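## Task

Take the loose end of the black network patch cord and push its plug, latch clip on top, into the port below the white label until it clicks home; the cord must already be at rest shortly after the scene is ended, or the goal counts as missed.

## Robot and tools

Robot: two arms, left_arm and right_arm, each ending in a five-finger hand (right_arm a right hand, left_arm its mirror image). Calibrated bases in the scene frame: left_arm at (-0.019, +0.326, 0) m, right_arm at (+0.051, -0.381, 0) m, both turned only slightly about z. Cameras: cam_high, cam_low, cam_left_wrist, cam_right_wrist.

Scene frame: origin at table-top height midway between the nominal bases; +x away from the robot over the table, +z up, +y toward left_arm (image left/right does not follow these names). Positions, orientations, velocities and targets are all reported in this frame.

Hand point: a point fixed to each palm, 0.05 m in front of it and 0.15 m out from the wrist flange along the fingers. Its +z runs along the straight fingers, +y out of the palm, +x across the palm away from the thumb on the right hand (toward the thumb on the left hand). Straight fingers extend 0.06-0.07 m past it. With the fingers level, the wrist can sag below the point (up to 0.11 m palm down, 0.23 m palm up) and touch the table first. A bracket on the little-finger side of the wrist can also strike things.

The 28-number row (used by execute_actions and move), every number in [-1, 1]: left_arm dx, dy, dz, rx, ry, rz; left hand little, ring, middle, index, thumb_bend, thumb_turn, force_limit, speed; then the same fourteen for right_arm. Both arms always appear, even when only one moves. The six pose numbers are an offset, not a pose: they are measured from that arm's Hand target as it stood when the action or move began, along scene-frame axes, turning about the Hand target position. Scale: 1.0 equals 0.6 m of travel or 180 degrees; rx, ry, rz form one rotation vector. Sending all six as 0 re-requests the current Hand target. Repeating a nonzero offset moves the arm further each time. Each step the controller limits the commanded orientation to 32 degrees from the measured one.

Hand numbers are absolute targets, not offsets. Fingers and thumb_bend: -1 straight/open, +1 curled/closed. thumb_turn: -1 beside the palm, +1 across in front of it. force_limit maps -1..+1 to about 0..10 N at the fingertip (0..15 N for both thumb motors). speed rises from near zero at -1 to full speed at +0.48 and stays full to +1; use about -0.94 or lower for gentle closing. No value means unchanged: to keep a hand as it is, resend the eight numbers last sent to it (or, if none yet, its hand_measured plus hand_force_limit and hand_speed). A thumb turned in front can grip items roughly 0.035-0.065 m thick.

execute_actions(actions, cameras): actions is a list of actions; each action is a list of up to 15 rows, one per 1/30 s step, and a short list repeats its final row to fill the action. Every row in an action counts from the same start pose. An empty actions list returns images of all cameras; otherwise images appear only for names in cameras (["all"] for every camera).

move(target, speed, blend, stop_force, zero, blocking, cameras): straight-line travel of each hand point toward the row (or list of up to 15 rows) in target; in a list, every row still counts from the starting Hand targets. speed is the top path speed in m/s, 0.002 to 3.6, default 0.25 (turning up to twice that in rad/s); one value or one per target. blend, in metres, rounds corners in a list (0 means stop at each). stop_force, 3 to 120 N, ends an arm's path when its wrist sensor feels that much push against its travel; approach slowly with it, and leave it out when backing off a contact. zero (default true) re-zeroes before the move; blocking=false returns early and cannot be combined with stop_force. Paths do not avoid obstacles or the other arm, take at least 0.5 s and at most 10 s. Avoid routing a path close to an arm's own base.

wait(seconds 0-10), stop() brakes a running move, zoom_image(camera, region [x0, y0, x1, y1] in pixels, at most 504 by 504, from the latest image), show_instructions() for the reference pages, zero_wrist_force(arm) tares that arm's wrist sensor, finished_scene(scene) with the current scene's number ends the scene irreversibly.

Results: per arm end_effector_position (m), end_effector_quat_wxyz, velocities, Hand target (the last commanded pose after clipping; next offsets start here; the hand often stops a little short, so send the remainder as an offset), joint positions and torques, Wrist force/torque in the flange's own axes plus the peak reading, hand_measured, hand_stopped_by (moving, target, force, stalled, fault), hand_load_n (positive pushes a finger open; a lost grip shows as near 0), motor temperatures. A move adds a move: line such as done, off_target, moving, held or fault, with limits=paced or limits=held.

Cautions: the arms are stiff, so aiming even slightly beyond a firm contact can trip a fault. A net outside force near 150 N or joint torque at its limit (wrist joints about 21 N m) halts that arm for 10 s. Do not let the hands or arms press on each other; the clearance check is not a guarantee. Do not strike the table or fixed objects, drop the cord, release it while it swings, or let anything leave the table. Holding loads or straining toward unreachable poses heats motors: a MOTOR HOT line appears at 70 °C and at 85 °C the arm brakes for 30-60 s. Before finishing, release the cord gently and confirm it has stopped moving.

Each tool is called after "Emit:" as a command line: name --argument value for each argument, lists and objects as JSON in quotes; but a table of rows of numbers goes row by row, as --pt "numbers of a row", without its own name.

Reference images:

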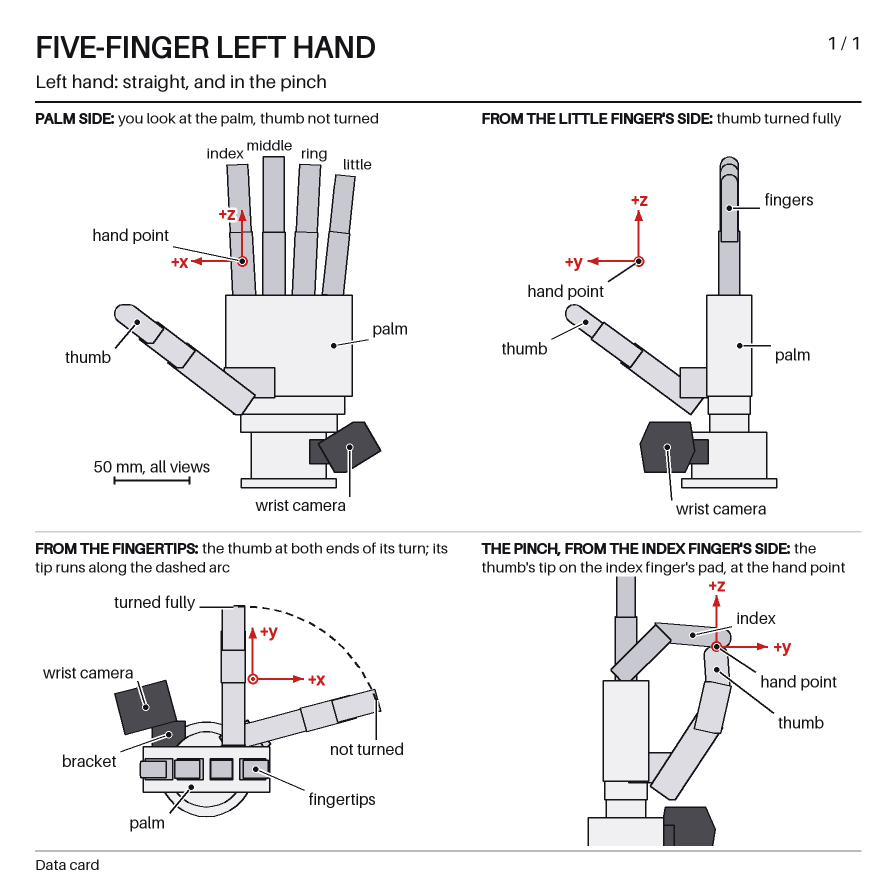

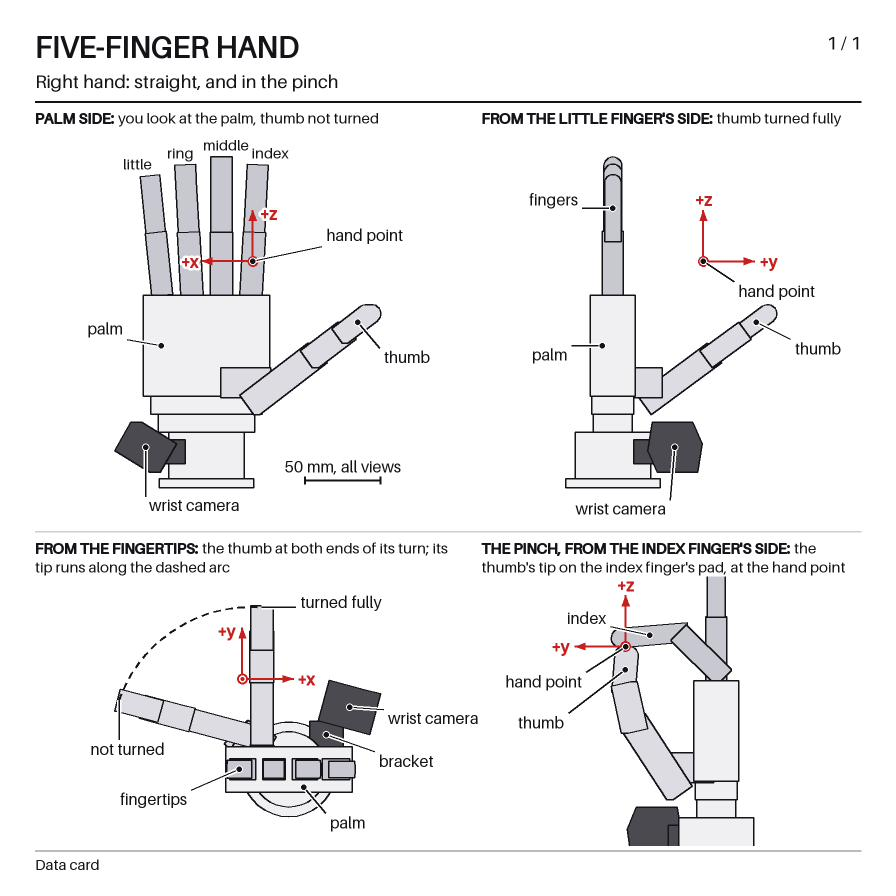

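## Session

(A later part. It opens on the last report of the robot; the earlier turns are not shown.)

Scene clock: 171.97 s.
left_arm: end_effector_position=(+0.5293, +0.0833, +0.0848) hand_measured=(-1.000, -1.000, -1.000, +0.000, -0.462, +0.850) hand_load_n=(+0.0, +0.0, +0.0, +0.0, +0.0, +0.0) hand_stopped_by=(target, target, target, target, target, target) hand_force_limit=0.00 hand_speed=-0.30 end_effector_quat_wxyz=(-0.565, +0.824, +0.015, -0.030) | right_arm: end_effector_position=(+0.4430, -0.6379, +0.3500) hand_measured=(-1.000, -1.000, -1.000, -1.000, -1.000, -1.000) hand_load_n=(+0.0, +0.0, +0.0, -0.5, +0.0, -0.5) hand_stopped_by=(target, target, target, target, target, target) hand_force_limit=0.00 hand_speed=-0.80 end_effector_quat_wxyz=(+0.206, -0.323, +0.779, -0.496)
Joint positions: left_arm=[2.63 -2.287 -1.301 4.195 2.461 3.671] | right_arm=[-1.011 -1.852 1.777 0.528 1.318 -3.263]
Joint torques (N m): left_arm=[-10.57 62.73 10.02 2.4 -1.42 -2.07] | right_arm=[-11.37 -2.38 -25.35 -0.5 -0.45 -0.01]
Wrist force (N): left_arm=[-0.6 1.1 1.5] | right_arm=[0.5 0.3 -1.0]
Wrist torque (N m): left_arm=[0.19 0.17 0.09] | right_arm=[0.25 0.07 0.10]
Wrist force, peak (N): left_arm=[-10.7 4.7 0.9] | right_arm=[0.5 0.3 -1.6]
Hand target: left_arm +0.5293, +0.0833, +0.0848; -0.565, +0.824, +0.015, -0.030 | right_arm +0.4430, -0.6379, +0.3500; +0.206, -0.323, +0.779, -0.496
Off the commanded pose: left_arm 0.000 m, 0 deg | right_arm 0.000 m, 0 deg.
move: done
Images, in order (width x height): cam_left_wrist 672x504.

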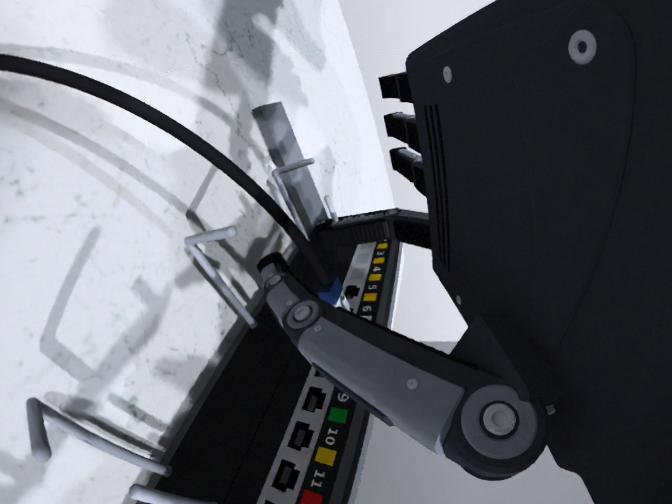

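Emit:
move --pt "0.0 0.0 0.0 0 0 0 -1 -1 -1 0.42 -0.461 0.85 -0.7 -0.85 0 0 0 0 0 0 -1 -1 -1 -1 -1 -1 0.0 -0.8" --pt "0.0 0.0 0.0 0 0 0 -1 -1 -1 0.42 -0.10 0.85 -0.75 -0.85 0 0 0 0 0 0 -1 -1 -1 -1 -1 -1 0.0 -0.8" --cameras '["cam_left_wrist"]'

Emit:
zoom_image --camera "cam_left_wrist" --region '[280, 200, 400, 320]'

Scene clock: 174.07 s.
left_arm: end_effector_position=(+0.5293, +0.0833, +0.0848) hand_measured=(-1.000, -1.000, -1.000, +0.220, -0.278, +0.850) hand_load_n=(+0.0, +0.0, +0.0, +3.5, +1.5, +0.0) hand_stopped_by=(target, target, target, force, force, target) hand_force_limit=-0.75 hand_speed=-0.85 end_effector_quat_wxyz=(-0.565, +0.824, +0.015, -0.030) | right_arm: end_effector_position=(+0.4430, -0.6379, +0.3500) hand_measured=(-1.000, -1.000, -1.000, -1.000, -1.000, -1.000) hand_load_n=(+0.0, +0.0, +0.0, +0.0, +0.0, +0.0) hand_stopped_by=(target, target, target, target, target, target) hand_force_limit=0.00 hand_speed=-0.80 end_effector_quat_wxyz=(+0.206, -0.323, +0.779, -0.496)
Joint positions: left_arm=[2.63 -2.287 -1.301 4.195 2.461 3.671] | right_arm=[-1.011 -1.852 1.777 0.528 1.318 -3.263]
Joint torques (N m): left_arm=[-11.1 62.07 11.56 1.46 -0.87 -1.75] | right_arm=[-12.66 -3.14 -24.76 -0.29 -0.38 0.16]
Wrist force (N): left_arm=[0.3 1.5 3.0] | right_arm=[0.6 0.4 -1.1]
Wrist torque (N m): left_arm=[0.22 0.13 0.08] | right_arm=[0.27 0.05 0.11]
Wrist force, peak (N): left_arm=[-0.6 1.5 3.1] | right_arm=[0.6 0.3 -1.6]
Hand target: left_arm +0.5293, +0.0833, +0.0848; -0.565, +0.824, +0.015, -0.030 | right_arm +0.4430, -0.6379, +0.3500; +0.206, -0.323, +0.779, -0.496
Off the commanded pose: left_arm 0.000 m, 0 deg | right_arm 0.000 m, 0 deg.
move: done
Images, in order (width x height): cam_left_wrist 672x504.

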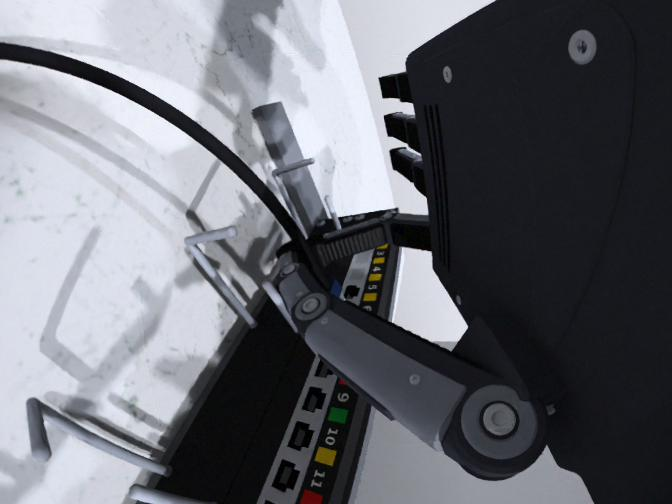

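Scaled by 4.200 from the camera's 672x504 image, which has a finer 960x720 frame.

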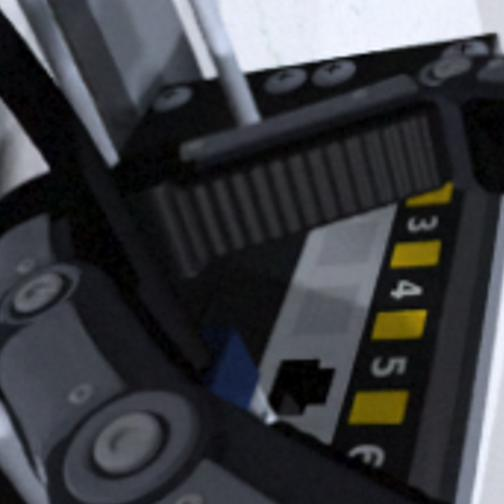

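Emit:
move --target '[0.0267,0.0023,0.0,0,0,0,-1,-1,-1,0.42,-0.10,0.85,-0.75,-0.85,0,0,0,0,0,0,-1,-1,-1,-1,-1,-1,0.0,-0.8]' --speed 0.01 --stop_force 8 --cameras '["cam_left_wrist"]'

Emit:
zoom_image --camera "cam_left_wrist" --region '[280, 210, 370, 300]'

Scene clock: 183.87 s.
left_arm: end_effector_position=(+0.5409, +0.0843, +0.0848) hand_measured=(-1.000, -1.000, -1.000, +0.220, -0.278, +0.850) hand_load_n=(+0.0, +0.0, +0.0, +8.0, +0.5, +0.0) hand_stopped_by=(target, target, target, force, force, target) hand_force_limit=-0.75 hand_speed=-0.85 end_effector_quat_wxyz=(-0.565, +0.824, +0.015, -0.030) | right_arm: end_effector_position=(+0.4430, -0.6379, +0.3500) hand_measured=(-1.000, -1.000, -1.000, -1.000, -1.000, -1.000) hand_load_n=(+0.0, +0.0, +0.0, +0.0, +0.0, -0.5) hand_stopped_by=(target, target, target, target, target, target) hand_force_limit=0.00 hand_speed=-0.80 end_effector_quat_wxyz=(+0.206, -0.323, +0.779, -0.496)
Joint positions: left_arm=[2.64 -2.305 -1.27 4.189 2.469 3.68] | right_arm=[-1.011 -1.852 1.777 0.528 1.318 -3.263]
Joint torques (N m): left_arm=[-12.1 63.51 13 4.16 -0.62 -2.66] | right_arm=[-12 -2.78 -24.82 -0.33 -0.64 -0.1]
Wrist force (N): left_arm=[-6.6 0.0 6.2] | right_arm=[0.9 0.3 -1.4]
Wrist torque (N m): left_arm=[0.20 0.14 -0.03] | right_arm=[0.27 0.03 0.12]
Wrist force, peak (N): left_arm=[-11.1 -0.6 6.6] | right_arm=[0.4 0.1 -1.7]
Hand target: left_arm +0.5409, +0.0843, +0.0848; -0.565, +0.824, +0.015, -0.030 (not the last commanded pose) | right_arm +0.4430, -0.6379, +0.3500; +0.206, -0.323, +0.779, -0.496
Off the commanded pose: left_arm 0.004 m, 0 deg | right_arm 0.000 m, 0 deg.
move: contact (left_arm)
Images, in order (width x height): cam_left_wrist 672x504.

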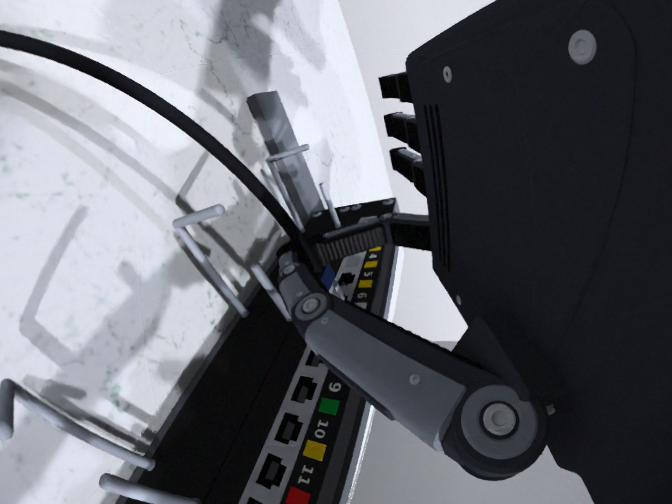

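Scaled by 5.600 from the camera's 672x504 image, which has a finer 960x720 frame.

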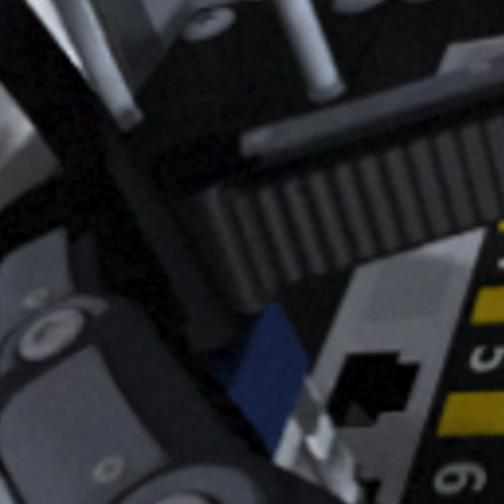

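Emit:
move --target '[0.01,0.0009,0.0,0,0,0,-1,-1,-1,0.42,-0.10,0.85,-0.75,-0.85,0,0,0,0,0,0,-1,-1,-1,-1,-1,-1,0.0,-0.8]' --speed 0.006 --stop_force 10 --cameras '["cam_left_wrist"]'

Emit:
zoom_image --camera "cam_left_wrist" --region '[280, 210, 370, 300]'

Scene clock: 185.43 s.
left_arm: end_effector_position=(+0.5416, +0.0843, +0.0848) hand_measured=(-1.000, -1.000, -1.000, +0.220, -0.278, +0.850) hand_load_n=(+0.0, +0.0, +0.0, +8.0, +0.5, +0.0) hand_stopped_by=(target, target, target, force, force, target) hand_force_limit=-0.75 hand_speed=-0.85 end_effector_quat_wxyz=(-0.565, +0.824, +0.015, -0.030) | right_arm: end_effector_position=(+0.4430, -0.6379, +0.3500) hand_measured=(-1.000, -1.000, -1.000, -1.000, -1.000, -1.000) hand_load_n=(+0.0, +0.0, +0.0, +0.0, +0.0, -0.5) hand_stopped_by=(target, target, target, target, target, target) hand_force_limit=0.00 hand_speed=-0.80 end_effector_quat_wxyz=(+0.206, -0.323, +0.779, -0.496)
Joint positions: left_arm=[2.64 -2.306 -1.268 4.189 2.469 3.681] | right_arm=[-1.011 -1.852 1.777 0.528 1.318 -3.263]
Joint torques (N m): left_arm=[-8.9 63.77 15.5 6.78 0.76 -3.2] | right_arm=[-12.12 -2.7 -24.58 -0.37 -0.43 -0.02]
Wrist force (N): left_arm=[-15.8 -2.2 6.2] | right_arm=[0.4 0.2 -1.2]
Wrist torque (N m): left_arm=[0.21 0.20 -0.05] | right_arm=[0.27 0.08 0.10]
Wrist force, peak (N): left_arm=[-19.4 -1.2 7.2] | right_arm=[0.5 0.2 -1.6]
Hand target: left_arm +0.5416, +0.0843, +0.0848; -0.565, +0.824, +0.015, -0.030 (not the last commanded pose) | right_arm +0.4430, -0.6379, +0.3500; +0.206, -0.323, +0.779, -0.496
Off the commanded pose: left_arm 0.005 m, 0 deg | right_arm 0.000 m, 0 deg.
move: contact (left_arm)
Images, in order (width x height): cam_left_wrist 672x504.

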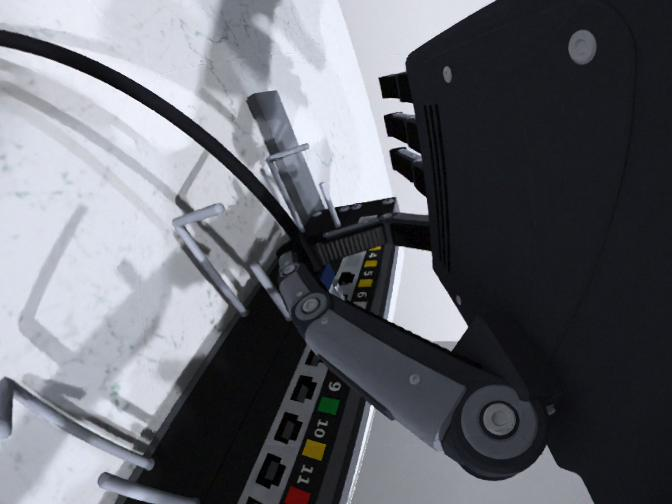

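Scaled by 5.600 from the camera's 672x504 image, which has a finer 960x720 frame.

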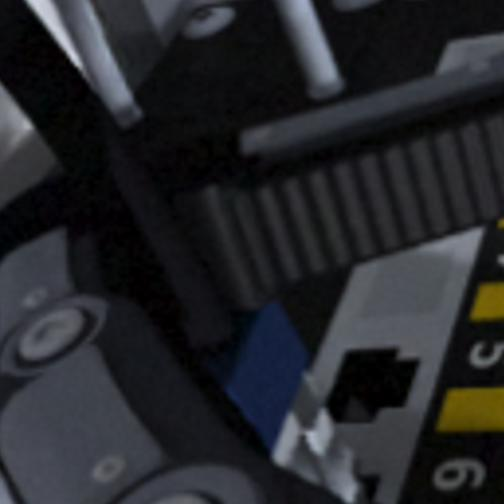

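Emit:
move --pt "0.0 -0.0025 0.0 0 0 0 -1 -1 -1 0.42 -0.10 0.85 -0.75 -0.85 0 0 0 0 0 0 -1 -1 -1 -1 -1 -1 0.0 -0.8" --pt "0.0007 -0.0025 0.0 0 0 0 -1 -1 -1 0.42 -0.10 0.85 -0.75 -0.85 0 0 0 0 0 0 -1 -1 -1 -1 -1 -1 0.0 -0.8" --pt "0.0007 0.0 0.0 0 0 0 -1 -1 -1 0.42 -0.10 0.85 -0.75 -0.85 0 0 0 0 0 0 -1 -1 -1 -1 -1 -1 0.0 -0.8" --pt "0.0007 -0.0025 0.001 0 0 0 -1 -1 -1 0.42 -0.10 0.85 -0.75 -0.85 0 0 0 0 0 0 -1 -1 -1 -1 -1 -1 0.0 -0.8" --pt "0.0007 -0.0025 -0.001 0 0 0 -1 -1 -1 0.42 -0.10 0.85 -0.75 -0.85 0 0 0 0 0 0 -1 -1 -1 -1 -1 -1 0.0 -0.8" --pt "0.0007 -0.0012 0.0 0 0 0 -1 -1 -1 0.42 -0.10 0.85 -0.75 -0.85 0 0 0 0 0 0 -1 -1 -1 -1 -1 -1 0.0 -0.8" --speed 0.01 --cameras '["cam_left_wrist"]'

Emit:
zoom_image --camera "cam_left_wrist" --region '[280, 210, 370, 300]'

Scene clock: 187.37 s.
left_arm: end_effector_position=(+0.5420, +0.0833, +0.0847) hand_measured=(-1.000, -1.000, -1.000, +0.220, -0.278, +0.850) hand_load_n=(+0.0, +0.0, +0.0, +17.0, +0.5, +0.0) hand_stopped_by=(target, target, target, force, force, target) hand_force_limit=-0.75 hand_speed=-0.85 end_effector_quat_wxyz=(-0.565, +0.824, +0.015, -0.030) | right_arm: end_effector_position=(+0.4430, -0.6379, +0.3500) hand_measured=(-1.000, -1.000, -1.000, -1.000, -1.000, -1.000) hand_load_n=(+0.0, +0.0, +0.0, +0.0, +0.0, +0.0) hand_stopped_by=(target, target, target, target, target, target) hand_force_limit=0.00 hand_speed=-0.80 end_effector_quat_wxyz=(+0.206, -0.323, +0.779, -0.496)
Joint positions: left_arm=[2.639 -2.309 -1.264 4.187 2.468 3.68] | right_arm=[-1.011 -1.852 1.777 0.528 1.318 -3.263]
Joint torques (N m): left_arm=[6.48 62.82 18.81 9.43 6.9 1.18] | right_arm=[-11.5 -3.2 -24.83 -0.35 -0.4 0.05]
Wrist force (N): left_arm=[-21.7 -7.8 12.6] | right_arm=[0.4 0.2 -1.4]
Wrist torque (N m): left_arm=[0.21 0.21 -0.03] | right_arm=[0.28 0.09 0.09]
Wrist force, peak (N): left_arm=[-23.6 -10.2 14.5] | right_arm=[0.5 0.0 -1.6]
Hand target: left_arm +0.5421, +0.0836, +0.0848; -0.565, +0.824, +0.015, -0.030 | right_arm +0.4430, -0.6379, +0.3500; +0.206, -0.323, +0.779, -0.496
Off the commanded pose: left_arm 0.000 m, 0 deg | right_arm 0.000 m, 0 deg.
move: done
Images, in order (width x height): cam_left_wrist 672x504.

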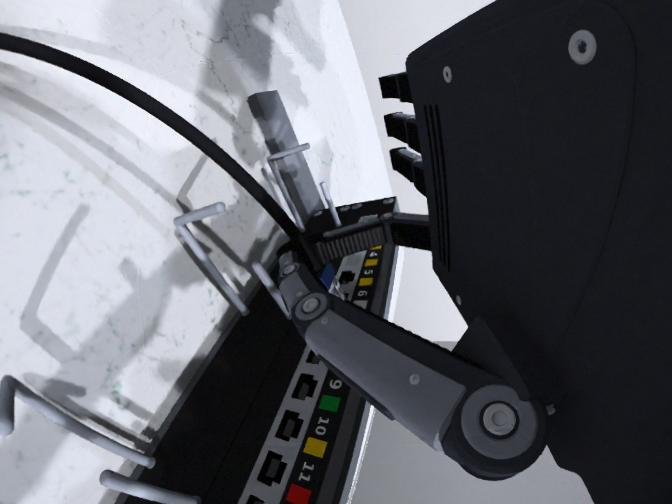

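Scaled by 5.600 from the camera's 672x504 image, which has a finer 960x720 frame.

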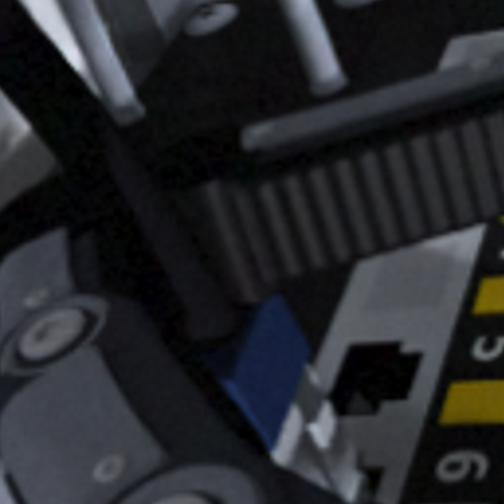

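Emit:
move --pt "-0.003 0.001 0.0 0 0 0 -1 -1 -1 0.42 -0.10 0.85 -0.75 -0.85 0 0 0 0 0 0 -1 -1 -1 -1 -1 -1 0.0 -0.8" --pt "-0.004 0.001 0.0 0 0 0 -1 -1 -1 0.0 -0.47 0.85 -0.75 -0.3 0 0 0 0 0 0 -1 -1 -1 -1 -1 -1 0.0 -0.8" --speed 0.02 --cameras '[]'

Emit:
move --target '[0.0225,0.0,0.0,0,0,0,-1,-1,-1,0.0,-0.471,0.7,-0.75,-0.3,0,0,0,0,0,0,-1,-1,-1,-1,-1,-1,0.0,-0.8]' --speed 0.04 --stop_force 5 --cameras '["cam_left_wrist"]'

Emit:
zoom_image --camera "cam_left_wrist" --region '[296, 232, 352, 302]'

Scene clock: 188.90 s.
left_arm: end_effector_position=(+0.5397, +0.0841, +0.0848) hand_measured=(-1.000, -1.000, -1.000, +0.000, -0.470, +0.850) hand_load_n=(+0.0, +0.0, +0.0, +0.0, +0.0, +0.0) hand_stopped_by=(target, target, target, target, target, target) hand_force_limit=-0.75 hand_speed=-0.30 end_effector_quat_wxyz=(-0.565, +0.824, +0.015, -0.030) | right_arm: end_effector_position=(+0.4430, -0.6379, +0.3500) hand_measured=(-1.000, -1.000, -1.000, -1.000, -1.000, -1.000) hand_load_n=(+0.0, +0.0, +0.0, +0.0, +0.0, +0.0) hand_stopped_by=(target, target, target, target, target, target) hand_force_limit=0.00 hand_speed=-0.80 end_effector_quat_wxyz=(+0.206, -0.323, +0.779, -0.496)
Joint positions: left_arm=[2.639 -2.303 -1.273 4.19 2.467 3.679] | right_arm=[-1.011 -1.852 1.777 0.528 1.318 -3.263]
Joint torques (N m): left_arm=[-9.03 63.03 10 2.32 -0.14 -1.84] | right_arm=[-11.45 -3.1 -25.05 -0.39 -0.47 0.06]
Wrist force (N): left_arm=[-1.0 1.0 1.4] | right_arm=[0.4 0.3 -1.3]
Wrist torque (N m): left_arm=[0.19 0.21 0.07] | right_arm=[0.28 0.08 0.11]
Wrist force, peak (N): left_arm=[-21.8 -6.9 12.5] | right_arm=[0.6 0.3 -1.5]
Hand target: left_arm +0.5397, +0.0842, +0.0848; -0.565, +0.824, +0.015, -0.030 | right_arm +0.4430, -0.6379, +0.3500; +0.206, -0.323, +0.779, -0.496
Off the commanded pose: left_arm 0.000 m, 0 deg | right_arm 0.000 m, 0 deg.
move: done
No camera images: "cameras" was empty.

Scene clock: 190.43 s.
left_arm: end_effector_position=(+0.5532, +0.0842, +0.0848) hand_measured=(-1.000, -1.000, -1.000, +0.000, -0.472, +0.700) hand_load_n=(+0.0, +0.0, +0.0, +0.0, +0.0, +0.0) hand_stopped_by=(target, target, target, target, target, target) hand_force_limit=-0.75 hand_speed=-0.30 end_effector_quat_wxyz=(-0.565, +0.824, +0.015, -0.030) | right_arm: end_effector_position=(+0.4430, -0.6379, +0.3500) hand_measured=(-1.000, -1.000, -1.000, -1.000, -1.000, -1.000) hand_load_n=(+0.0, +0.0, -0.5, +0.0, +0.0, +0.0) hand_stopped_by=(target, target, target, target, target, target) hand_force_limit=0.00 hand_speed=-0.80 end_effector_quat_wxyz=(+0.206, -0.323, +0.779, -0.496)
Joint positions: left_arm=[2.648 -2.326 -1.233 4.179 2.475 3.688] | right_arm=[-1.011 -1.852 1.777 0.528 1.318 -3.263]
Joint torques (N m): left_arm=[8.94 43.94 25.86 -0.71 3.03 2.11] | right_arm=[-11.68 -3.01 -25.5 -0.34 -0.41 0.02]
Wrist force (N): left_arm=[-0.9 1.1 1.4] | right_arm=[0.3 0.5 -1.1]
Wrist torque (N m): left_arm=[0.19 0.21 -0.12] | right_arm=[0.29 0.10 0.09]
Wrist force, peak (N): left_arm=[-1.2 1.0 1.6] | right_arm=[0.5 0.5 -1.5]
Hand target: left_arm +0.5532, +0.0842, +0.0848; -0.565, +0.824, +0.015, -0.030 | right_arm +0.4430, -0.6379, +0.3500; +0.206, -0.323, +0.779, -0.496
Off the commanded pose: left_arm 0.000 m, 0 deg | right_arm 0.000 m, 0 deg.
move: done
Images, in order (width x height): cam_left_wrist 672x504.

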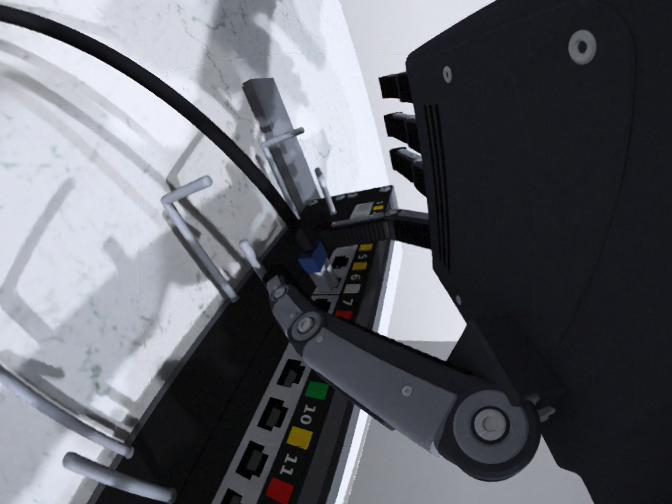

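Scaled by 7.200 from the camera's 672x504 image, which has a finer 960x720 frame.

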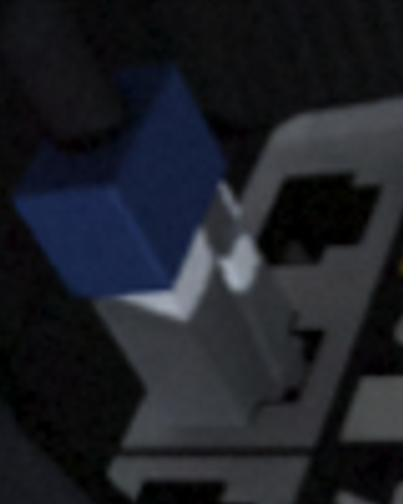

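Emit:
move --pt "0.0022 -0.0010 0.0 0 0 0 -1 -1 -1 0.0 -0.471 0.7 -0.75 -0.3 0 0 0 0 0 0 -1 -1 -1 -1 -1 -1 0.0 -0.8" --pt "0.0022 -0.0010 0.0 0 0 0 -1 -1 -1 0.09 -0.33 0.7 0.5 -0.5 0 0 0 0 0 0 -1 -1 -1 -1 -1 -1 0.0 -0.8" --pt "0.0022 -0.0010 0.0 0 0 0 -1 -1 -1 0.09 -0.08 0.7 0.5 -0.8 0 0 0 0 0 0 -1 -1 -1 -1 -1 -1 0.0 -0.8" --pt "0.0022 -0.0010 0.0 0 0 0 -1 -1 -1 0.25 -0.08 0.7 0.8 -0.9 0 0 0 0 0 0 -1 -1 -1 -1 -1 -1 0.0 -0.8" --speed 0.03 --cameras '["cam_left_wrist"]'

Emit:
zoom_image --camera "cam_left_wrist" --region '[296, 232, 352, 302]'

Scene clock: 194.83 s.
left_arm: end_effector_position=(+0.5545, +0.0836, +0.0848) hand_measured=(-1.000, -1.000, -1.000, +0.106, -0.204, +0.700) hand_load_n=(+0.0, +0.0, +0.0, +12.0, +10.5, +0.0) hand_stopped_by=(target, target, target, force, force, target) hand_force_limit=0.80 hand_speed=-0.90 end_effector_quat_wxyz=(-0.565, +0.824, +0.015, -0.030) | right_arm: end_effector_position=(+0.4430, -0.6379, +0.3500) hand_measured=(-1.000, -1.000, -1.000, -1.000, -1.000, -1.000) hand_load_n=(+0.0, +0.0, +0.0, +0.0, +0.0, -0.5) hand_stopped_by=(target, target, target, target, target, target) hand_force_limit=0.00 hand_speed=-0.80 end_effector_quat_wxyz=(+0.206, -0.323, +0.779, -0.496)
Joint positions: left_arm=[2.648 -2.329 -1.227 4.177 2.475 3.688] | right_arm=[-1.011 -1.852 1.777 0.528 1.318 -3.263]
Joint torques (N m): left_arm=[9.07 51.51 25.76 -0.81 2.18 1.29] | right_arm=[-12.13 -2.92 -25.22 -0.43 -0.21 0]
Wrist force (N): left_arm=[-0.3 3.7 1.3] | right_arm=[0.3 0.5 -1.5]
Wrist torque (N m): left_arm=[0.21 0.22 -0.12] | right_arm=[0.31 0.11 0.10]
Wrist force, peak (N): left_arm=[-0.9 6.8 -3.9] | right_arm=[0.7 0.4 -1.5]
Hand target: left_arm +0.5545, +0.0836, +0.0848; -0.565, +0.824, +0.015, -0.030 | right_arm +0.4430, -0.6379, +0.3500; +0.206, -0.323, +0.779, -0.496
Off the commanded pose: left_arm 0.000 m, 0 deg | right_arm 0.000 m, 0 deg.
move: done
Images, in order (width x height): cam_left_wrist 672x504.

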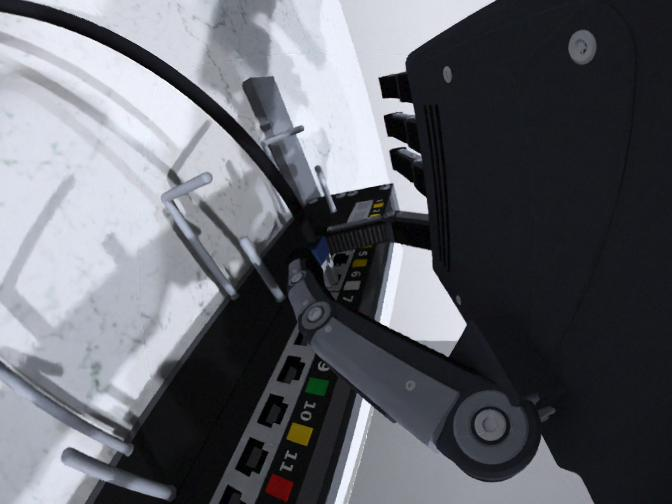

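Scaled by 7.200 from the camera's 672x504 image, which has a finer 960x720 frame.

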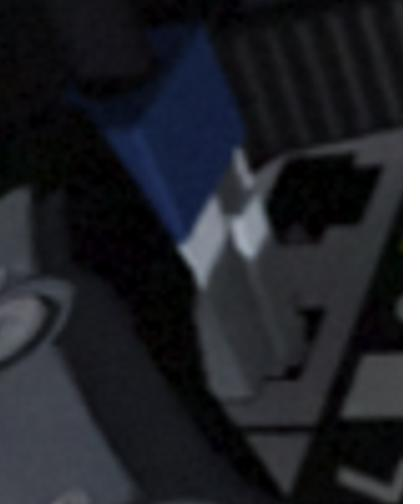

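Emit:
move --target '[0.0067,0.0006,0.0,0,0,0,-1,-1,-1,0.25,-0.08,0.7,0.8,-0.9,0,0,0,0,0,0,-1,-1,-1,-1,-1,-1,0.0,-0.8]' --speed 0.006 --stop_force 15 --cameras '["cam_left_wrist"]'

Emit:
zoom_image --camera "cam_left_wrist" --region '[296, 232, 352, 302]'

Scene clock: 196.53 s.
left_arm: end_effector_position=(+0.5585, +0.0839, +0.0848) hand_measured=(-1.000, -1.000, -1.000, +0.106, -0.204, +0.700) hand_load_n=(-0.5, -0.5, +0.0, +9.5, +8.5, -10.5) hand_stopped_by=(target, target, target, force, force, target) hand_force_limit=0.80 hand_speed=-0.90 end_effector_quat_wxyz=(-0.565, +0.824, +0.015, -0.030) | right_arm: end_effector_position=(+0.4430, -0.6379, +0.3500) hand_measured=(-1.000, -1.000, -1.000, -1.000, -1.000, -1.000) hand_load_n=(+0.0, +0.0, +0.0, +0.0, +0.0, +0.0) hand_stopped_by=(target, target, target, target, target, target) hand_force_limit=0.00 hand_speed=-0.80 end_effector_quat_wxyz=(+0.206, -0.323, +0.779, -0.496)
Joint positions: left_arm=[2.651 -2.336 -1.215 4.174 2.478 3.691] | right_arm=[-1.011 -1.852 1.777 0.528 1.318 -3.263]
Joint torques (N m): left_arm=[16 46.65 29.5 1.12 6.22 1.35] | right_arm=[-11.49 -3 -25.16 -0.19 -0.46 -0.05]
Wrist force (N): left_arm=[-13.4 4.9 -1.5] | right_arm=[0.3 0.5 -1.0]
Wrist torque (N m): left_arm=[0.17 0.26 -0.07] | right_arm=[0.27 0.10 0.10]
Wrist force, peak (N): left_arm=[-14.1 5.0 -1.5] | right_arm=[0.9 0.6 -1.3]
Hand target: left_arm +0.5585, +0.0839, +0.0848; -0.565, +0.824, +0.015, -0.030 | right_arm +0.4430, -0.6379, +0.3500; +0.206, -0.323, +0.779, -0.496
Off the commanded pose: left_arm 0.000 m, 0 deg | right_arm 0.000 m, 0 deg.
move: done
Images, in order (width x height): cam_left_wrist 672x504.

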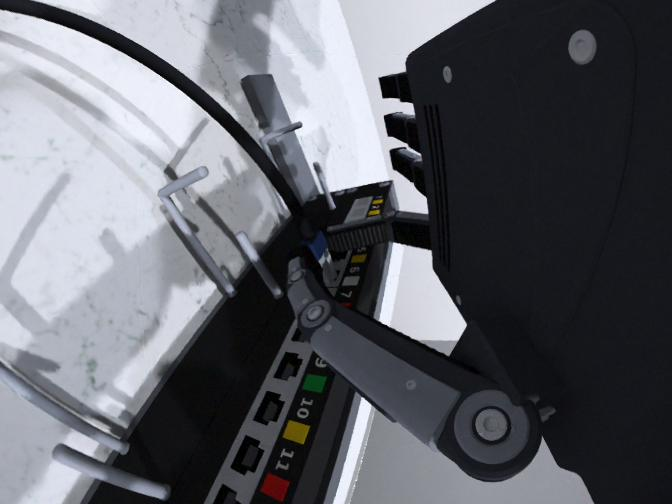

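Scaled by 7.200 from the camera's 672x504 image, which has a finer 960x720 frame.

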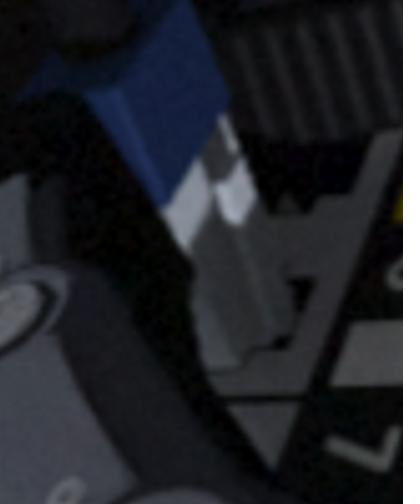

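Emit:
move --pt "-0.003 0.0 0.0 0 0 0 -1 -1 -1 0.25 -0.08 0.7 0.8 -0.9 0 0 0 0 0 0 -1 -1 -1 -1 -1 -1 0.0 -0.8" --pt "-0.003 0.0 0.0 0 0 0 -1 -1 -1 0.0 -0.48 0.6 0.0 -0.3 0 0 0 0 0 0 -1 -1 -1 -1 -1 -1 0.0 -0.8" --pt "-0.003 0.01 0.055 0 0 0 -1 -1 -1 0.0 -0.481 0.6 0.0 -0.3 0 0 0 0 0 0 -1 -1 -1 -1 -1 -1 0.0 -0.8" --pt "-0.0432 -0.0553 0.0547 0 0 0 -1 -1 -1 0.0 -0.481 0.6 0.0 -0.3 0 0 0 0 0 0 -1 -1 -1 -1 -1 -1 0.0 -0.8" --speed '[0.02,0.02,0.1,0.15]' --blend '[0,0,0.01,0]' --cameras '["cam_left_wrist","cam_high"]'

Emit:
zoom_image --camera "cam_left_wrist" --region '[284, 240, 334, 290]'

Emit:
zoom_image --camera "cam_high" --region '[464, 220, 504, 250]'

Emit:
zoom_image --camera "cam_high" --region '[385, 300, 425, 330]'

Scene clock: 201.07 s.
left_arm: end_effector_position=(+0.5327, +0.0509, +0.1176) hand_measured=(-1.000, -1.000, -1.000, +0.000, -0.482, +0.600) hand_load_n=(+0.5, +0.0, +0.0, +0.0, +0.0, +0.0) hand_stopped_by=(target, target, target, target, target, target) hand_force_limit=0.00 hand_speed=-0.30 end_effector_quat_wxyz=(-0.565, +0.824, +0.015, -0.030) | right_arm: end_effector_position=(+0.4430, -0.6379, +0.3500) hand_measured=(-1.000, -1.000, -1.000, -1.000, -1.000, -1.000) hand_load_n=(+0.0, +0.0, +0.0, +0.0, +0.0, +0.0) hand_stopped_by=(target, target, target, target, target, target) hand_force_limit=0.00 hand_speed=-0.80 end_effector_quat_wxyz=(+0.206, -0.323, +0.779, -0.496)
Joint positions: left_arm=[2.593 -2.316 -1.155 4.054 2.43 3.639] | right_arm=[-1.011 -1.852 1.777 0.528 1.318 -3.263]
Joint torques (N m): left_arm=[-9.55 46.07 27.61 -1.1 -1.21 -2.16] | right_arm=[-12.59 -4.31 -24.34 0.04 -0.39 -0.2]
Wrist force (N): left_arm=[-0.6 0.9 1.0] | right_arm=[0.5 0.3 -1.3]
Wrist torque (N m): left_arm=[0.20 0.16 0.10] | right_arm=[0.30 0.07 0.11]
Wrist force, peak (N): left_arm=[-13.4 5.1 -1.5] | right_arm=[0.6 0.5 -1.5]
Hand target: left_arm +0.5326, +0.0507, +0.1176; -0.565, +0.824, +0.015, -0.030 | right_arm +0.4430, -0.6379, +0.3500; +0.206, -0.323, +0.779, -0.496
Off the commanded pose: left_arm 0.000 m, 0 deg | right_arm 0.000 m, 0 deg.
move: done; blend cut to 0 m at target 3
Images, in order (width x height): cam_high 896x504, cam_left_wrist 672x504.

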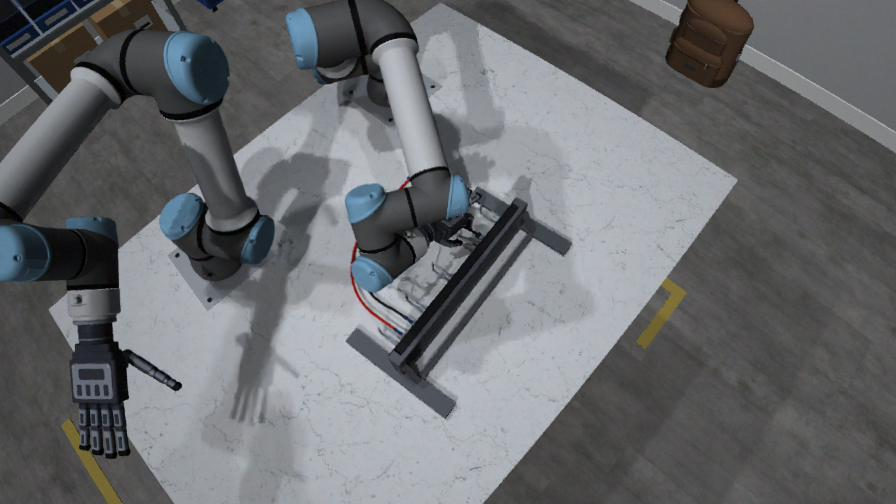

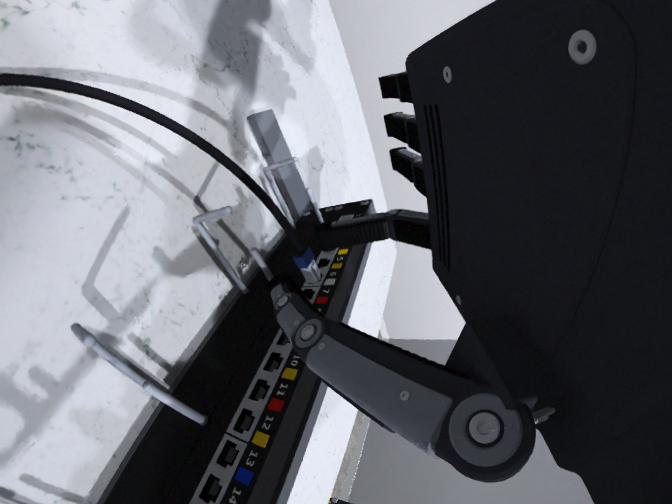

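Scaled by 10.080 from the camera's 672x504 image, which has a finer 960x720 frame.

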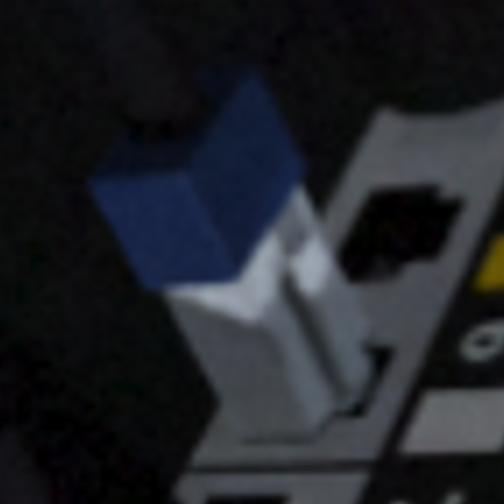

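Scaled by 12.600 from the camera's 896x504 image, which has a finer 1280x720 frame.

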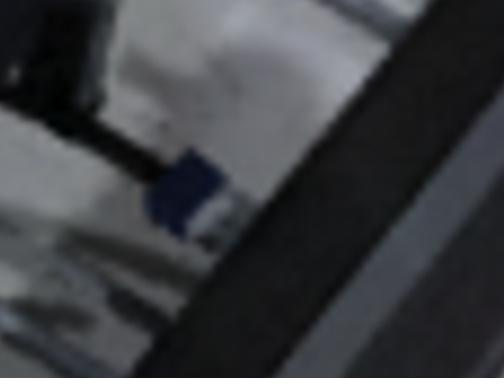

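Scaled by 12.600 from the camera's 896x504 image, which has a finer 1280x720 frame.

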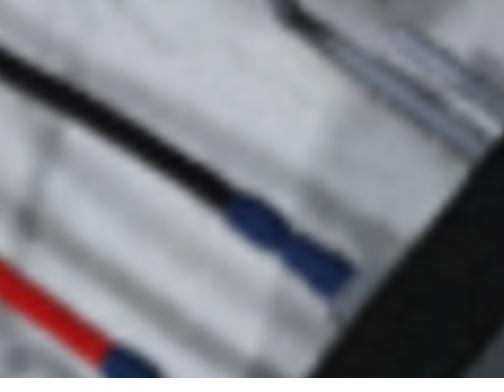

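Emit:
move --target '[0.0,0.0,0.03,0,0,0,-1,-1,-1,0.0,-0.481,0.6,0.0,-0.3,0,0,0,0,0,0,-1,-1,-1,-1,-1,-1,0.0,-0.8]' --speed 0.1 --cameras '["cam_left_wrist"]'

Emit:
zoom_image --camera "cam_left_wrist" --region '[264, 230, 324, 290]'

Emit:
move --target '[0.0388,-0.4273,0.0,0,0,0,-1,-1,-1,0.0,-0.481,0.6,0.0,-0.3,0,0,0,0,0,0,-1,-1,-1,-1,-1,-1,0.0,-0.8]' --speed 0.25 --cameras '["cam_left_wrist"]'

Emit:
zoom_image --camera "cam_left_wrist" --region '[264, 230, 324, 290]'

Scene clock: 202.50 s.
left_arm: end_effector_position=(+0.5326, +0.0507, +0.1354) hand_measured=(-1.000, -1.000, -1.000, +0.000, -0.482, +0.600) hand_load_n=(+0.0, +0.0, +0.0, +0.0, +0.0, +0.0) hand_stopped_by=(target, target, target, target, target, target) hand_force_limit=0.00 hand_speed=-0.30 end_effector_quat_wxyz=(-0.565, +0.824, +0.015, -0.030) | right_arm: end_effector_position=(+0.4430, -0.6379, +0.3500) hand_measured=(-1.000, -1.000, -1.000, -1.000, -1.000, -1.000) hand_load_n=(+0.0, +0.0, +0.0, +0.0, +0.0, +0.0) hand_stopped_by=(target, target, target, target, target, target) hand_force_limit=0.00 hand_speed=-0.80 end_effector_quat_wxyz=(+0.206, -0.323, +0.779, -0.496)
Joint positions: left_arm=[2.593 -2.302 -1.132 4.017 2.43 3.639] | right_arm=[-1.011 -1.852 1.777 0.528 1.318 -3.263]
Joint torques (N m): left_arm=[-10.28 63.1 25.36 -1.12 0.19 -0.8] | right_arm=[-12.28 -4.22 -24.15 0.04 -0.6 0.03]
Wrist force (N): left_arm=[-0.6 0.8 0.8] | right_arm=[0.2 0.4 -1.1]
Wrist torque (N m): left_arm=[0.19 0.18 0.09] | right_arm=[0.28 0.11 0.10]
Wrist force, peak (N): left_arm=[-0.7 1.2 1.3] | right_arm=[0.4 0.6 -1.5]
Hand target: left_arm +0.5326, +0.0507, +0.1356; -0.565, +0.824, +0.015, -0.030 | right_arm +0.4430, -0.6379, +0.3500; +0.206, -0.323, +0.779, -0.496
Off the commanded pose: left_arm 0.000 m, 0 deg | right_arm 0.000 m, 0 deg.
move: done
Images, in order (width x height): cam_left_wrist 672x504.

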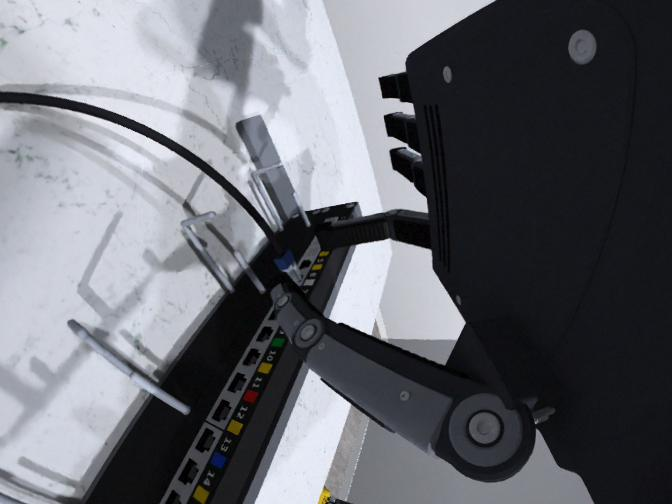

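Scaled by 8.400 from the camera's 672x504 image, which has a finer 960x720 frame.

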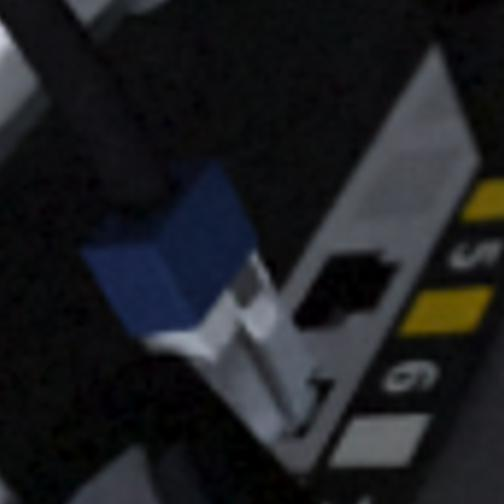

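Scene clock: 204.37 s.
left_arm: end_effector_position=(+0.5552, -0.2045, +0.1353) hand_measured=(-1.000, -1.000, -1.000, +0.000, -0.482, +0.600) hand_load_n=(+0.0, +0.0, +0.0, -0.5, +0.0, +0.0) hand_stopped_by=(target, target, target, target, target, target) hand_force_limit=0.00 hand_speed=-0.30 end_effector_quat_wxyz=(-0.487, +0.870, -0.031, +0.068) | right_arm: end_effector_position=(+0.4430, -0.6379, +0.3500) hand_measured=(-1.000, -1.000, -1.000, -1.000, -1.000, -1.000) hand_load_n=(+0.0, +0.0, +0.0, +0.0, +0.0, -0.5) hand_stopped_by=(target, target, target, target, target, target) hand_force_limit=0.00 hand_speed=-0.80 end_effector_quat_wxyz=(+0.206, -0.323, +0.779, -0.496)
Joint positions: left_arm=[2.35 -2.852 -0.035 3.69 2.341 3.663] | right_arm=[-1.011 -1.852 1.777 0.528 1.318 -3.263]
Joint torques (N m): left_arm=[-10.55 59.75 27.22 2.85 2.98 1.83] | right_arm=[-11.77 -3.58 -23.83 -0.06 -0.5 -0.2]
Wrist force (N): left_arm=[-0.7 0.7 1.1] | right_arm=[0.6 0.5 -1.2]
Wrist torque (N m): left_arm=[0.09 0.15 -0.13] | right_arm=[0.30 0.05 0.12]
Wrist force, peak (N): left_arm=[-0.7 0.8 2.0] | right_arm=[0.8 0.2 -1.7]
Hand target: left_arm +0.5559, -0.2056, +0.1356; -0.565, +0.824, +0.015, -0.030 | right_arm +0.4430, -0.6379, +0.3500; +0.206, -0.323, +0.779, -0.496
Off the commanded pose: left_arm 0.001 m, 16 deg | right_arm 0.000 m, 0 deg.
elbow stopped short (left arm): the move would have taken joint 3 (elbow) straighter than the controller allows.
move: off_target (left_arm)
Images, in order (width x height): cam_left_wrist 672x504.

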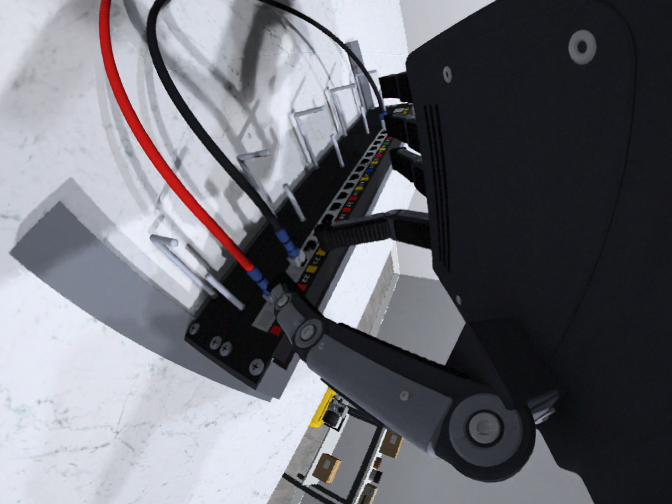

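Scaled by 8.400 from the camera's 672x504 image, which has a finer 960x720 frame.

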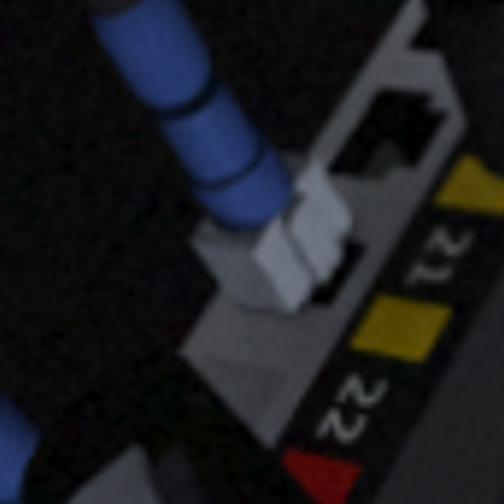

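Emit:
move --pt "-0.02 0.02 0.08 0 0 0 -1 -1 -1 0.0 -0.481 0.6 0.0 -0.3 0 0 0 0 0 0 -1 -1 -1 -1 -1 -1 0.0 -0.8" --pt "-0.09 0.45 0.2 0 0 0 -1 -1 -1 0.0 -0.481 0.6 0.0 -0.3 0 0 0 0 0 0 -1 -1 -1 -1 -1 -1 0.0 -0.8" --speed '[0.15,0.3]' --blend '[0.03,0]' --cameras '[]'

Scene clock: 209.37 s.
left_arm: end_effector_position=(+0.5019, +0.0644, +0.2556) hand_measured=(-1.000, -1.000, -1.000, +0.000, -0.482, +0.600) hand_load_n=(+0.0, -0.5, +0.0, +0.0, +0.0, +0.0) hand_stopped_by=(target, target, target, target, target, target) hand_force_limit=0.00 hand_speed=-0.30 end_effector_quat_wxyz=(-0.565, +0.824, +0.015, -0.030) | right_arm: end_effector_position=(+0.4430, -0.6379, +0.3500) hand_measured=(-1.000, -1.000, -1.000, -1.000, -1.000, -1.000) hand_load_n=(+0.0, +0.0, +0.0, +0.0, +0.0, +0.0) hand_stopped_by=(target, target, target, target, target, target) hand_force_limit=0.00 hand_speed=-0.80 end_effector_quat_wxyz=(+0.206, -0.323, +0.779, -0.496)
Joint positions: left_arm=[2.586 -2.16 -1.057 3.795 2.424 3.633] | right_arm=[-1.011 -1.852 1.777 0.528 1.318 -3.263]
Joint torques (N m): left_arm=[8.74 61.65 11.55 2.22 3.05 2.03] | right_arm=[-11.09 -3.21 -23.83 0.15 -0.54 -0.15]
Wrist force (N): left_arm=[-0.6 0.7 0.9] | right_arm=[0.5 0.3 -0.8]
Wrist torque (N m): left_arm=[0.18 0.15 -0.09] | right_arm=[0.25 0.05 0.11]
Wrist force, peak (N): left_arm=[-1.1 0.1 2.2] | right_arm=[0.6 0.3 -1.7]
Hand target: left_arm +0.5019, +0.0644, +0.2556; -0.565, +0.824, +0.015, -0.030 | right_arm +0.4430, -0.6379, +0.3500; +0.206, -0.323, +0.779, -0.496
Off the commanded pose: left_arm 0.000 m, 0 deg | right_arm 0.000 m, 0 deg.
elbow stopped short (left arm): the move would have taken joint 3 (elbow) straighter than the controller allows.
move: done
No camera images: "cameras" was empty.

Emit:
move --target '[0.1218,0.0393,-0.0343,-0.2684,-0.3270,0.4466,-1,-1,-1,-1,-1,-1,0.0,-0.3,0,0,0,0,0,0,-1,-1,-1,-1,-1,-1,0.0,-0.8]' --speed 0.4 --cameras '["cam_left_wrist","cam_high","cam_low"]'

Scene clock: 212.80 s.
left_arm: end_effector_position=(+0.5749, +0.0879, +0.2350) hand_measured=(-1.000, -1.000, -1.000, -1.000, -1.000, -1.000) hand_load_n=(+0.0, +0.0, +0.0, +0.0, +0.0, +0.0) hand_stopped_by=(target, target, target, target, target, target) hand_force_limit=0.00 hand_speed=-0.30 end_effector_quat_wxyz=(-0.001, +0.675, +0.737, +0.001) | right_arm: end_effector_position=(+0.4430, -0.6379, +0.3500) hand_measured=(-1.000, -1.000, -1.000, -1.000, -1.000, -1.000) hand_load_n=(+0.0, +0.0, +0.0, +0.0, +0.0, +0.0) hand_stopped_by=(target, target, target, target, target, target) hand_force_limit=0.00 hand_speed=-0.80 end_effector_quat_wxyz=(+0.206, -0.323, +0.779, -0.496)
Joint positions: left_arm=[2.895 -1.823 -1.546 4.939 1.573 2.803] | right_arm=[-1.011 -1.852 1.777 0.528 1.318 -3.263]
Joint torques (N m): left_arm=[9.23 46.02 14.8 4.81 -2.07 -1.89] | right_arm=[-11.91 -3.87 -24.6 -0.09 -0.5 -0.22]
Wrist force (N): left_arm=[-0.7 1.1 0.2] | right_arm=[0.6 0.3 -1.6]
Wrist torque (N m): left_arm=[0.07 0.14 0.06] | right_arm=[0.30 0.06 0.12]
Wrist force, peak (N): left_arm=[-0.7 1.1 1.1] | right_arm=[0.6 0.3 -1.6]
Hand target: left_arm +0.5749, +0.0879, +0.2350; -0.001, +0.675, +0.737, +0.001 | right_arm +0.4430, -0.6379, +0.3500; +0.206, -0.323, +0.779, -0.496
Off the commanded pose: left_arm 0.000 m, 0 deg | right_arm 0.000 m, 0 deg.
move: done
Images, in order (width x height): cam_high 896x504, cam_low 896x504, cam_left_wrist 672x504.

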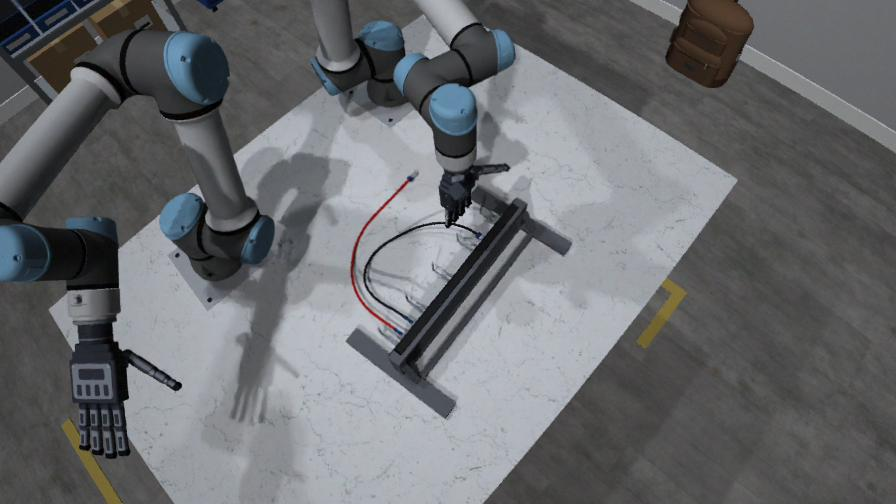

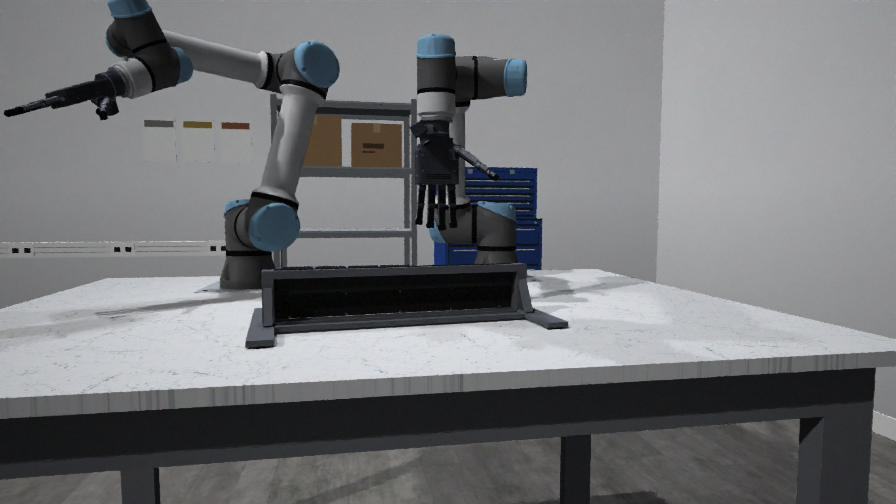

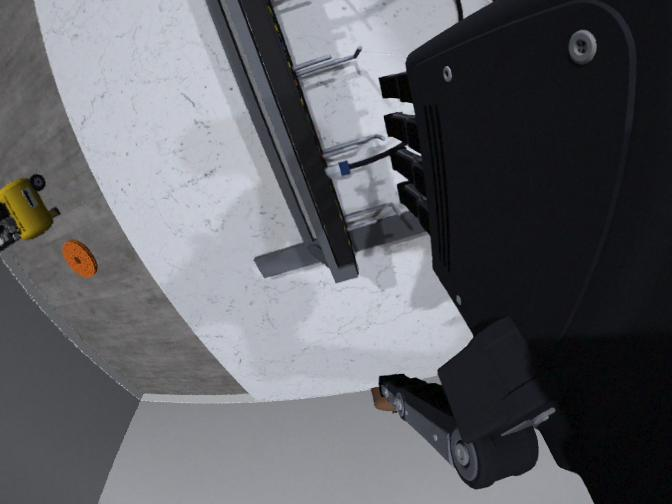

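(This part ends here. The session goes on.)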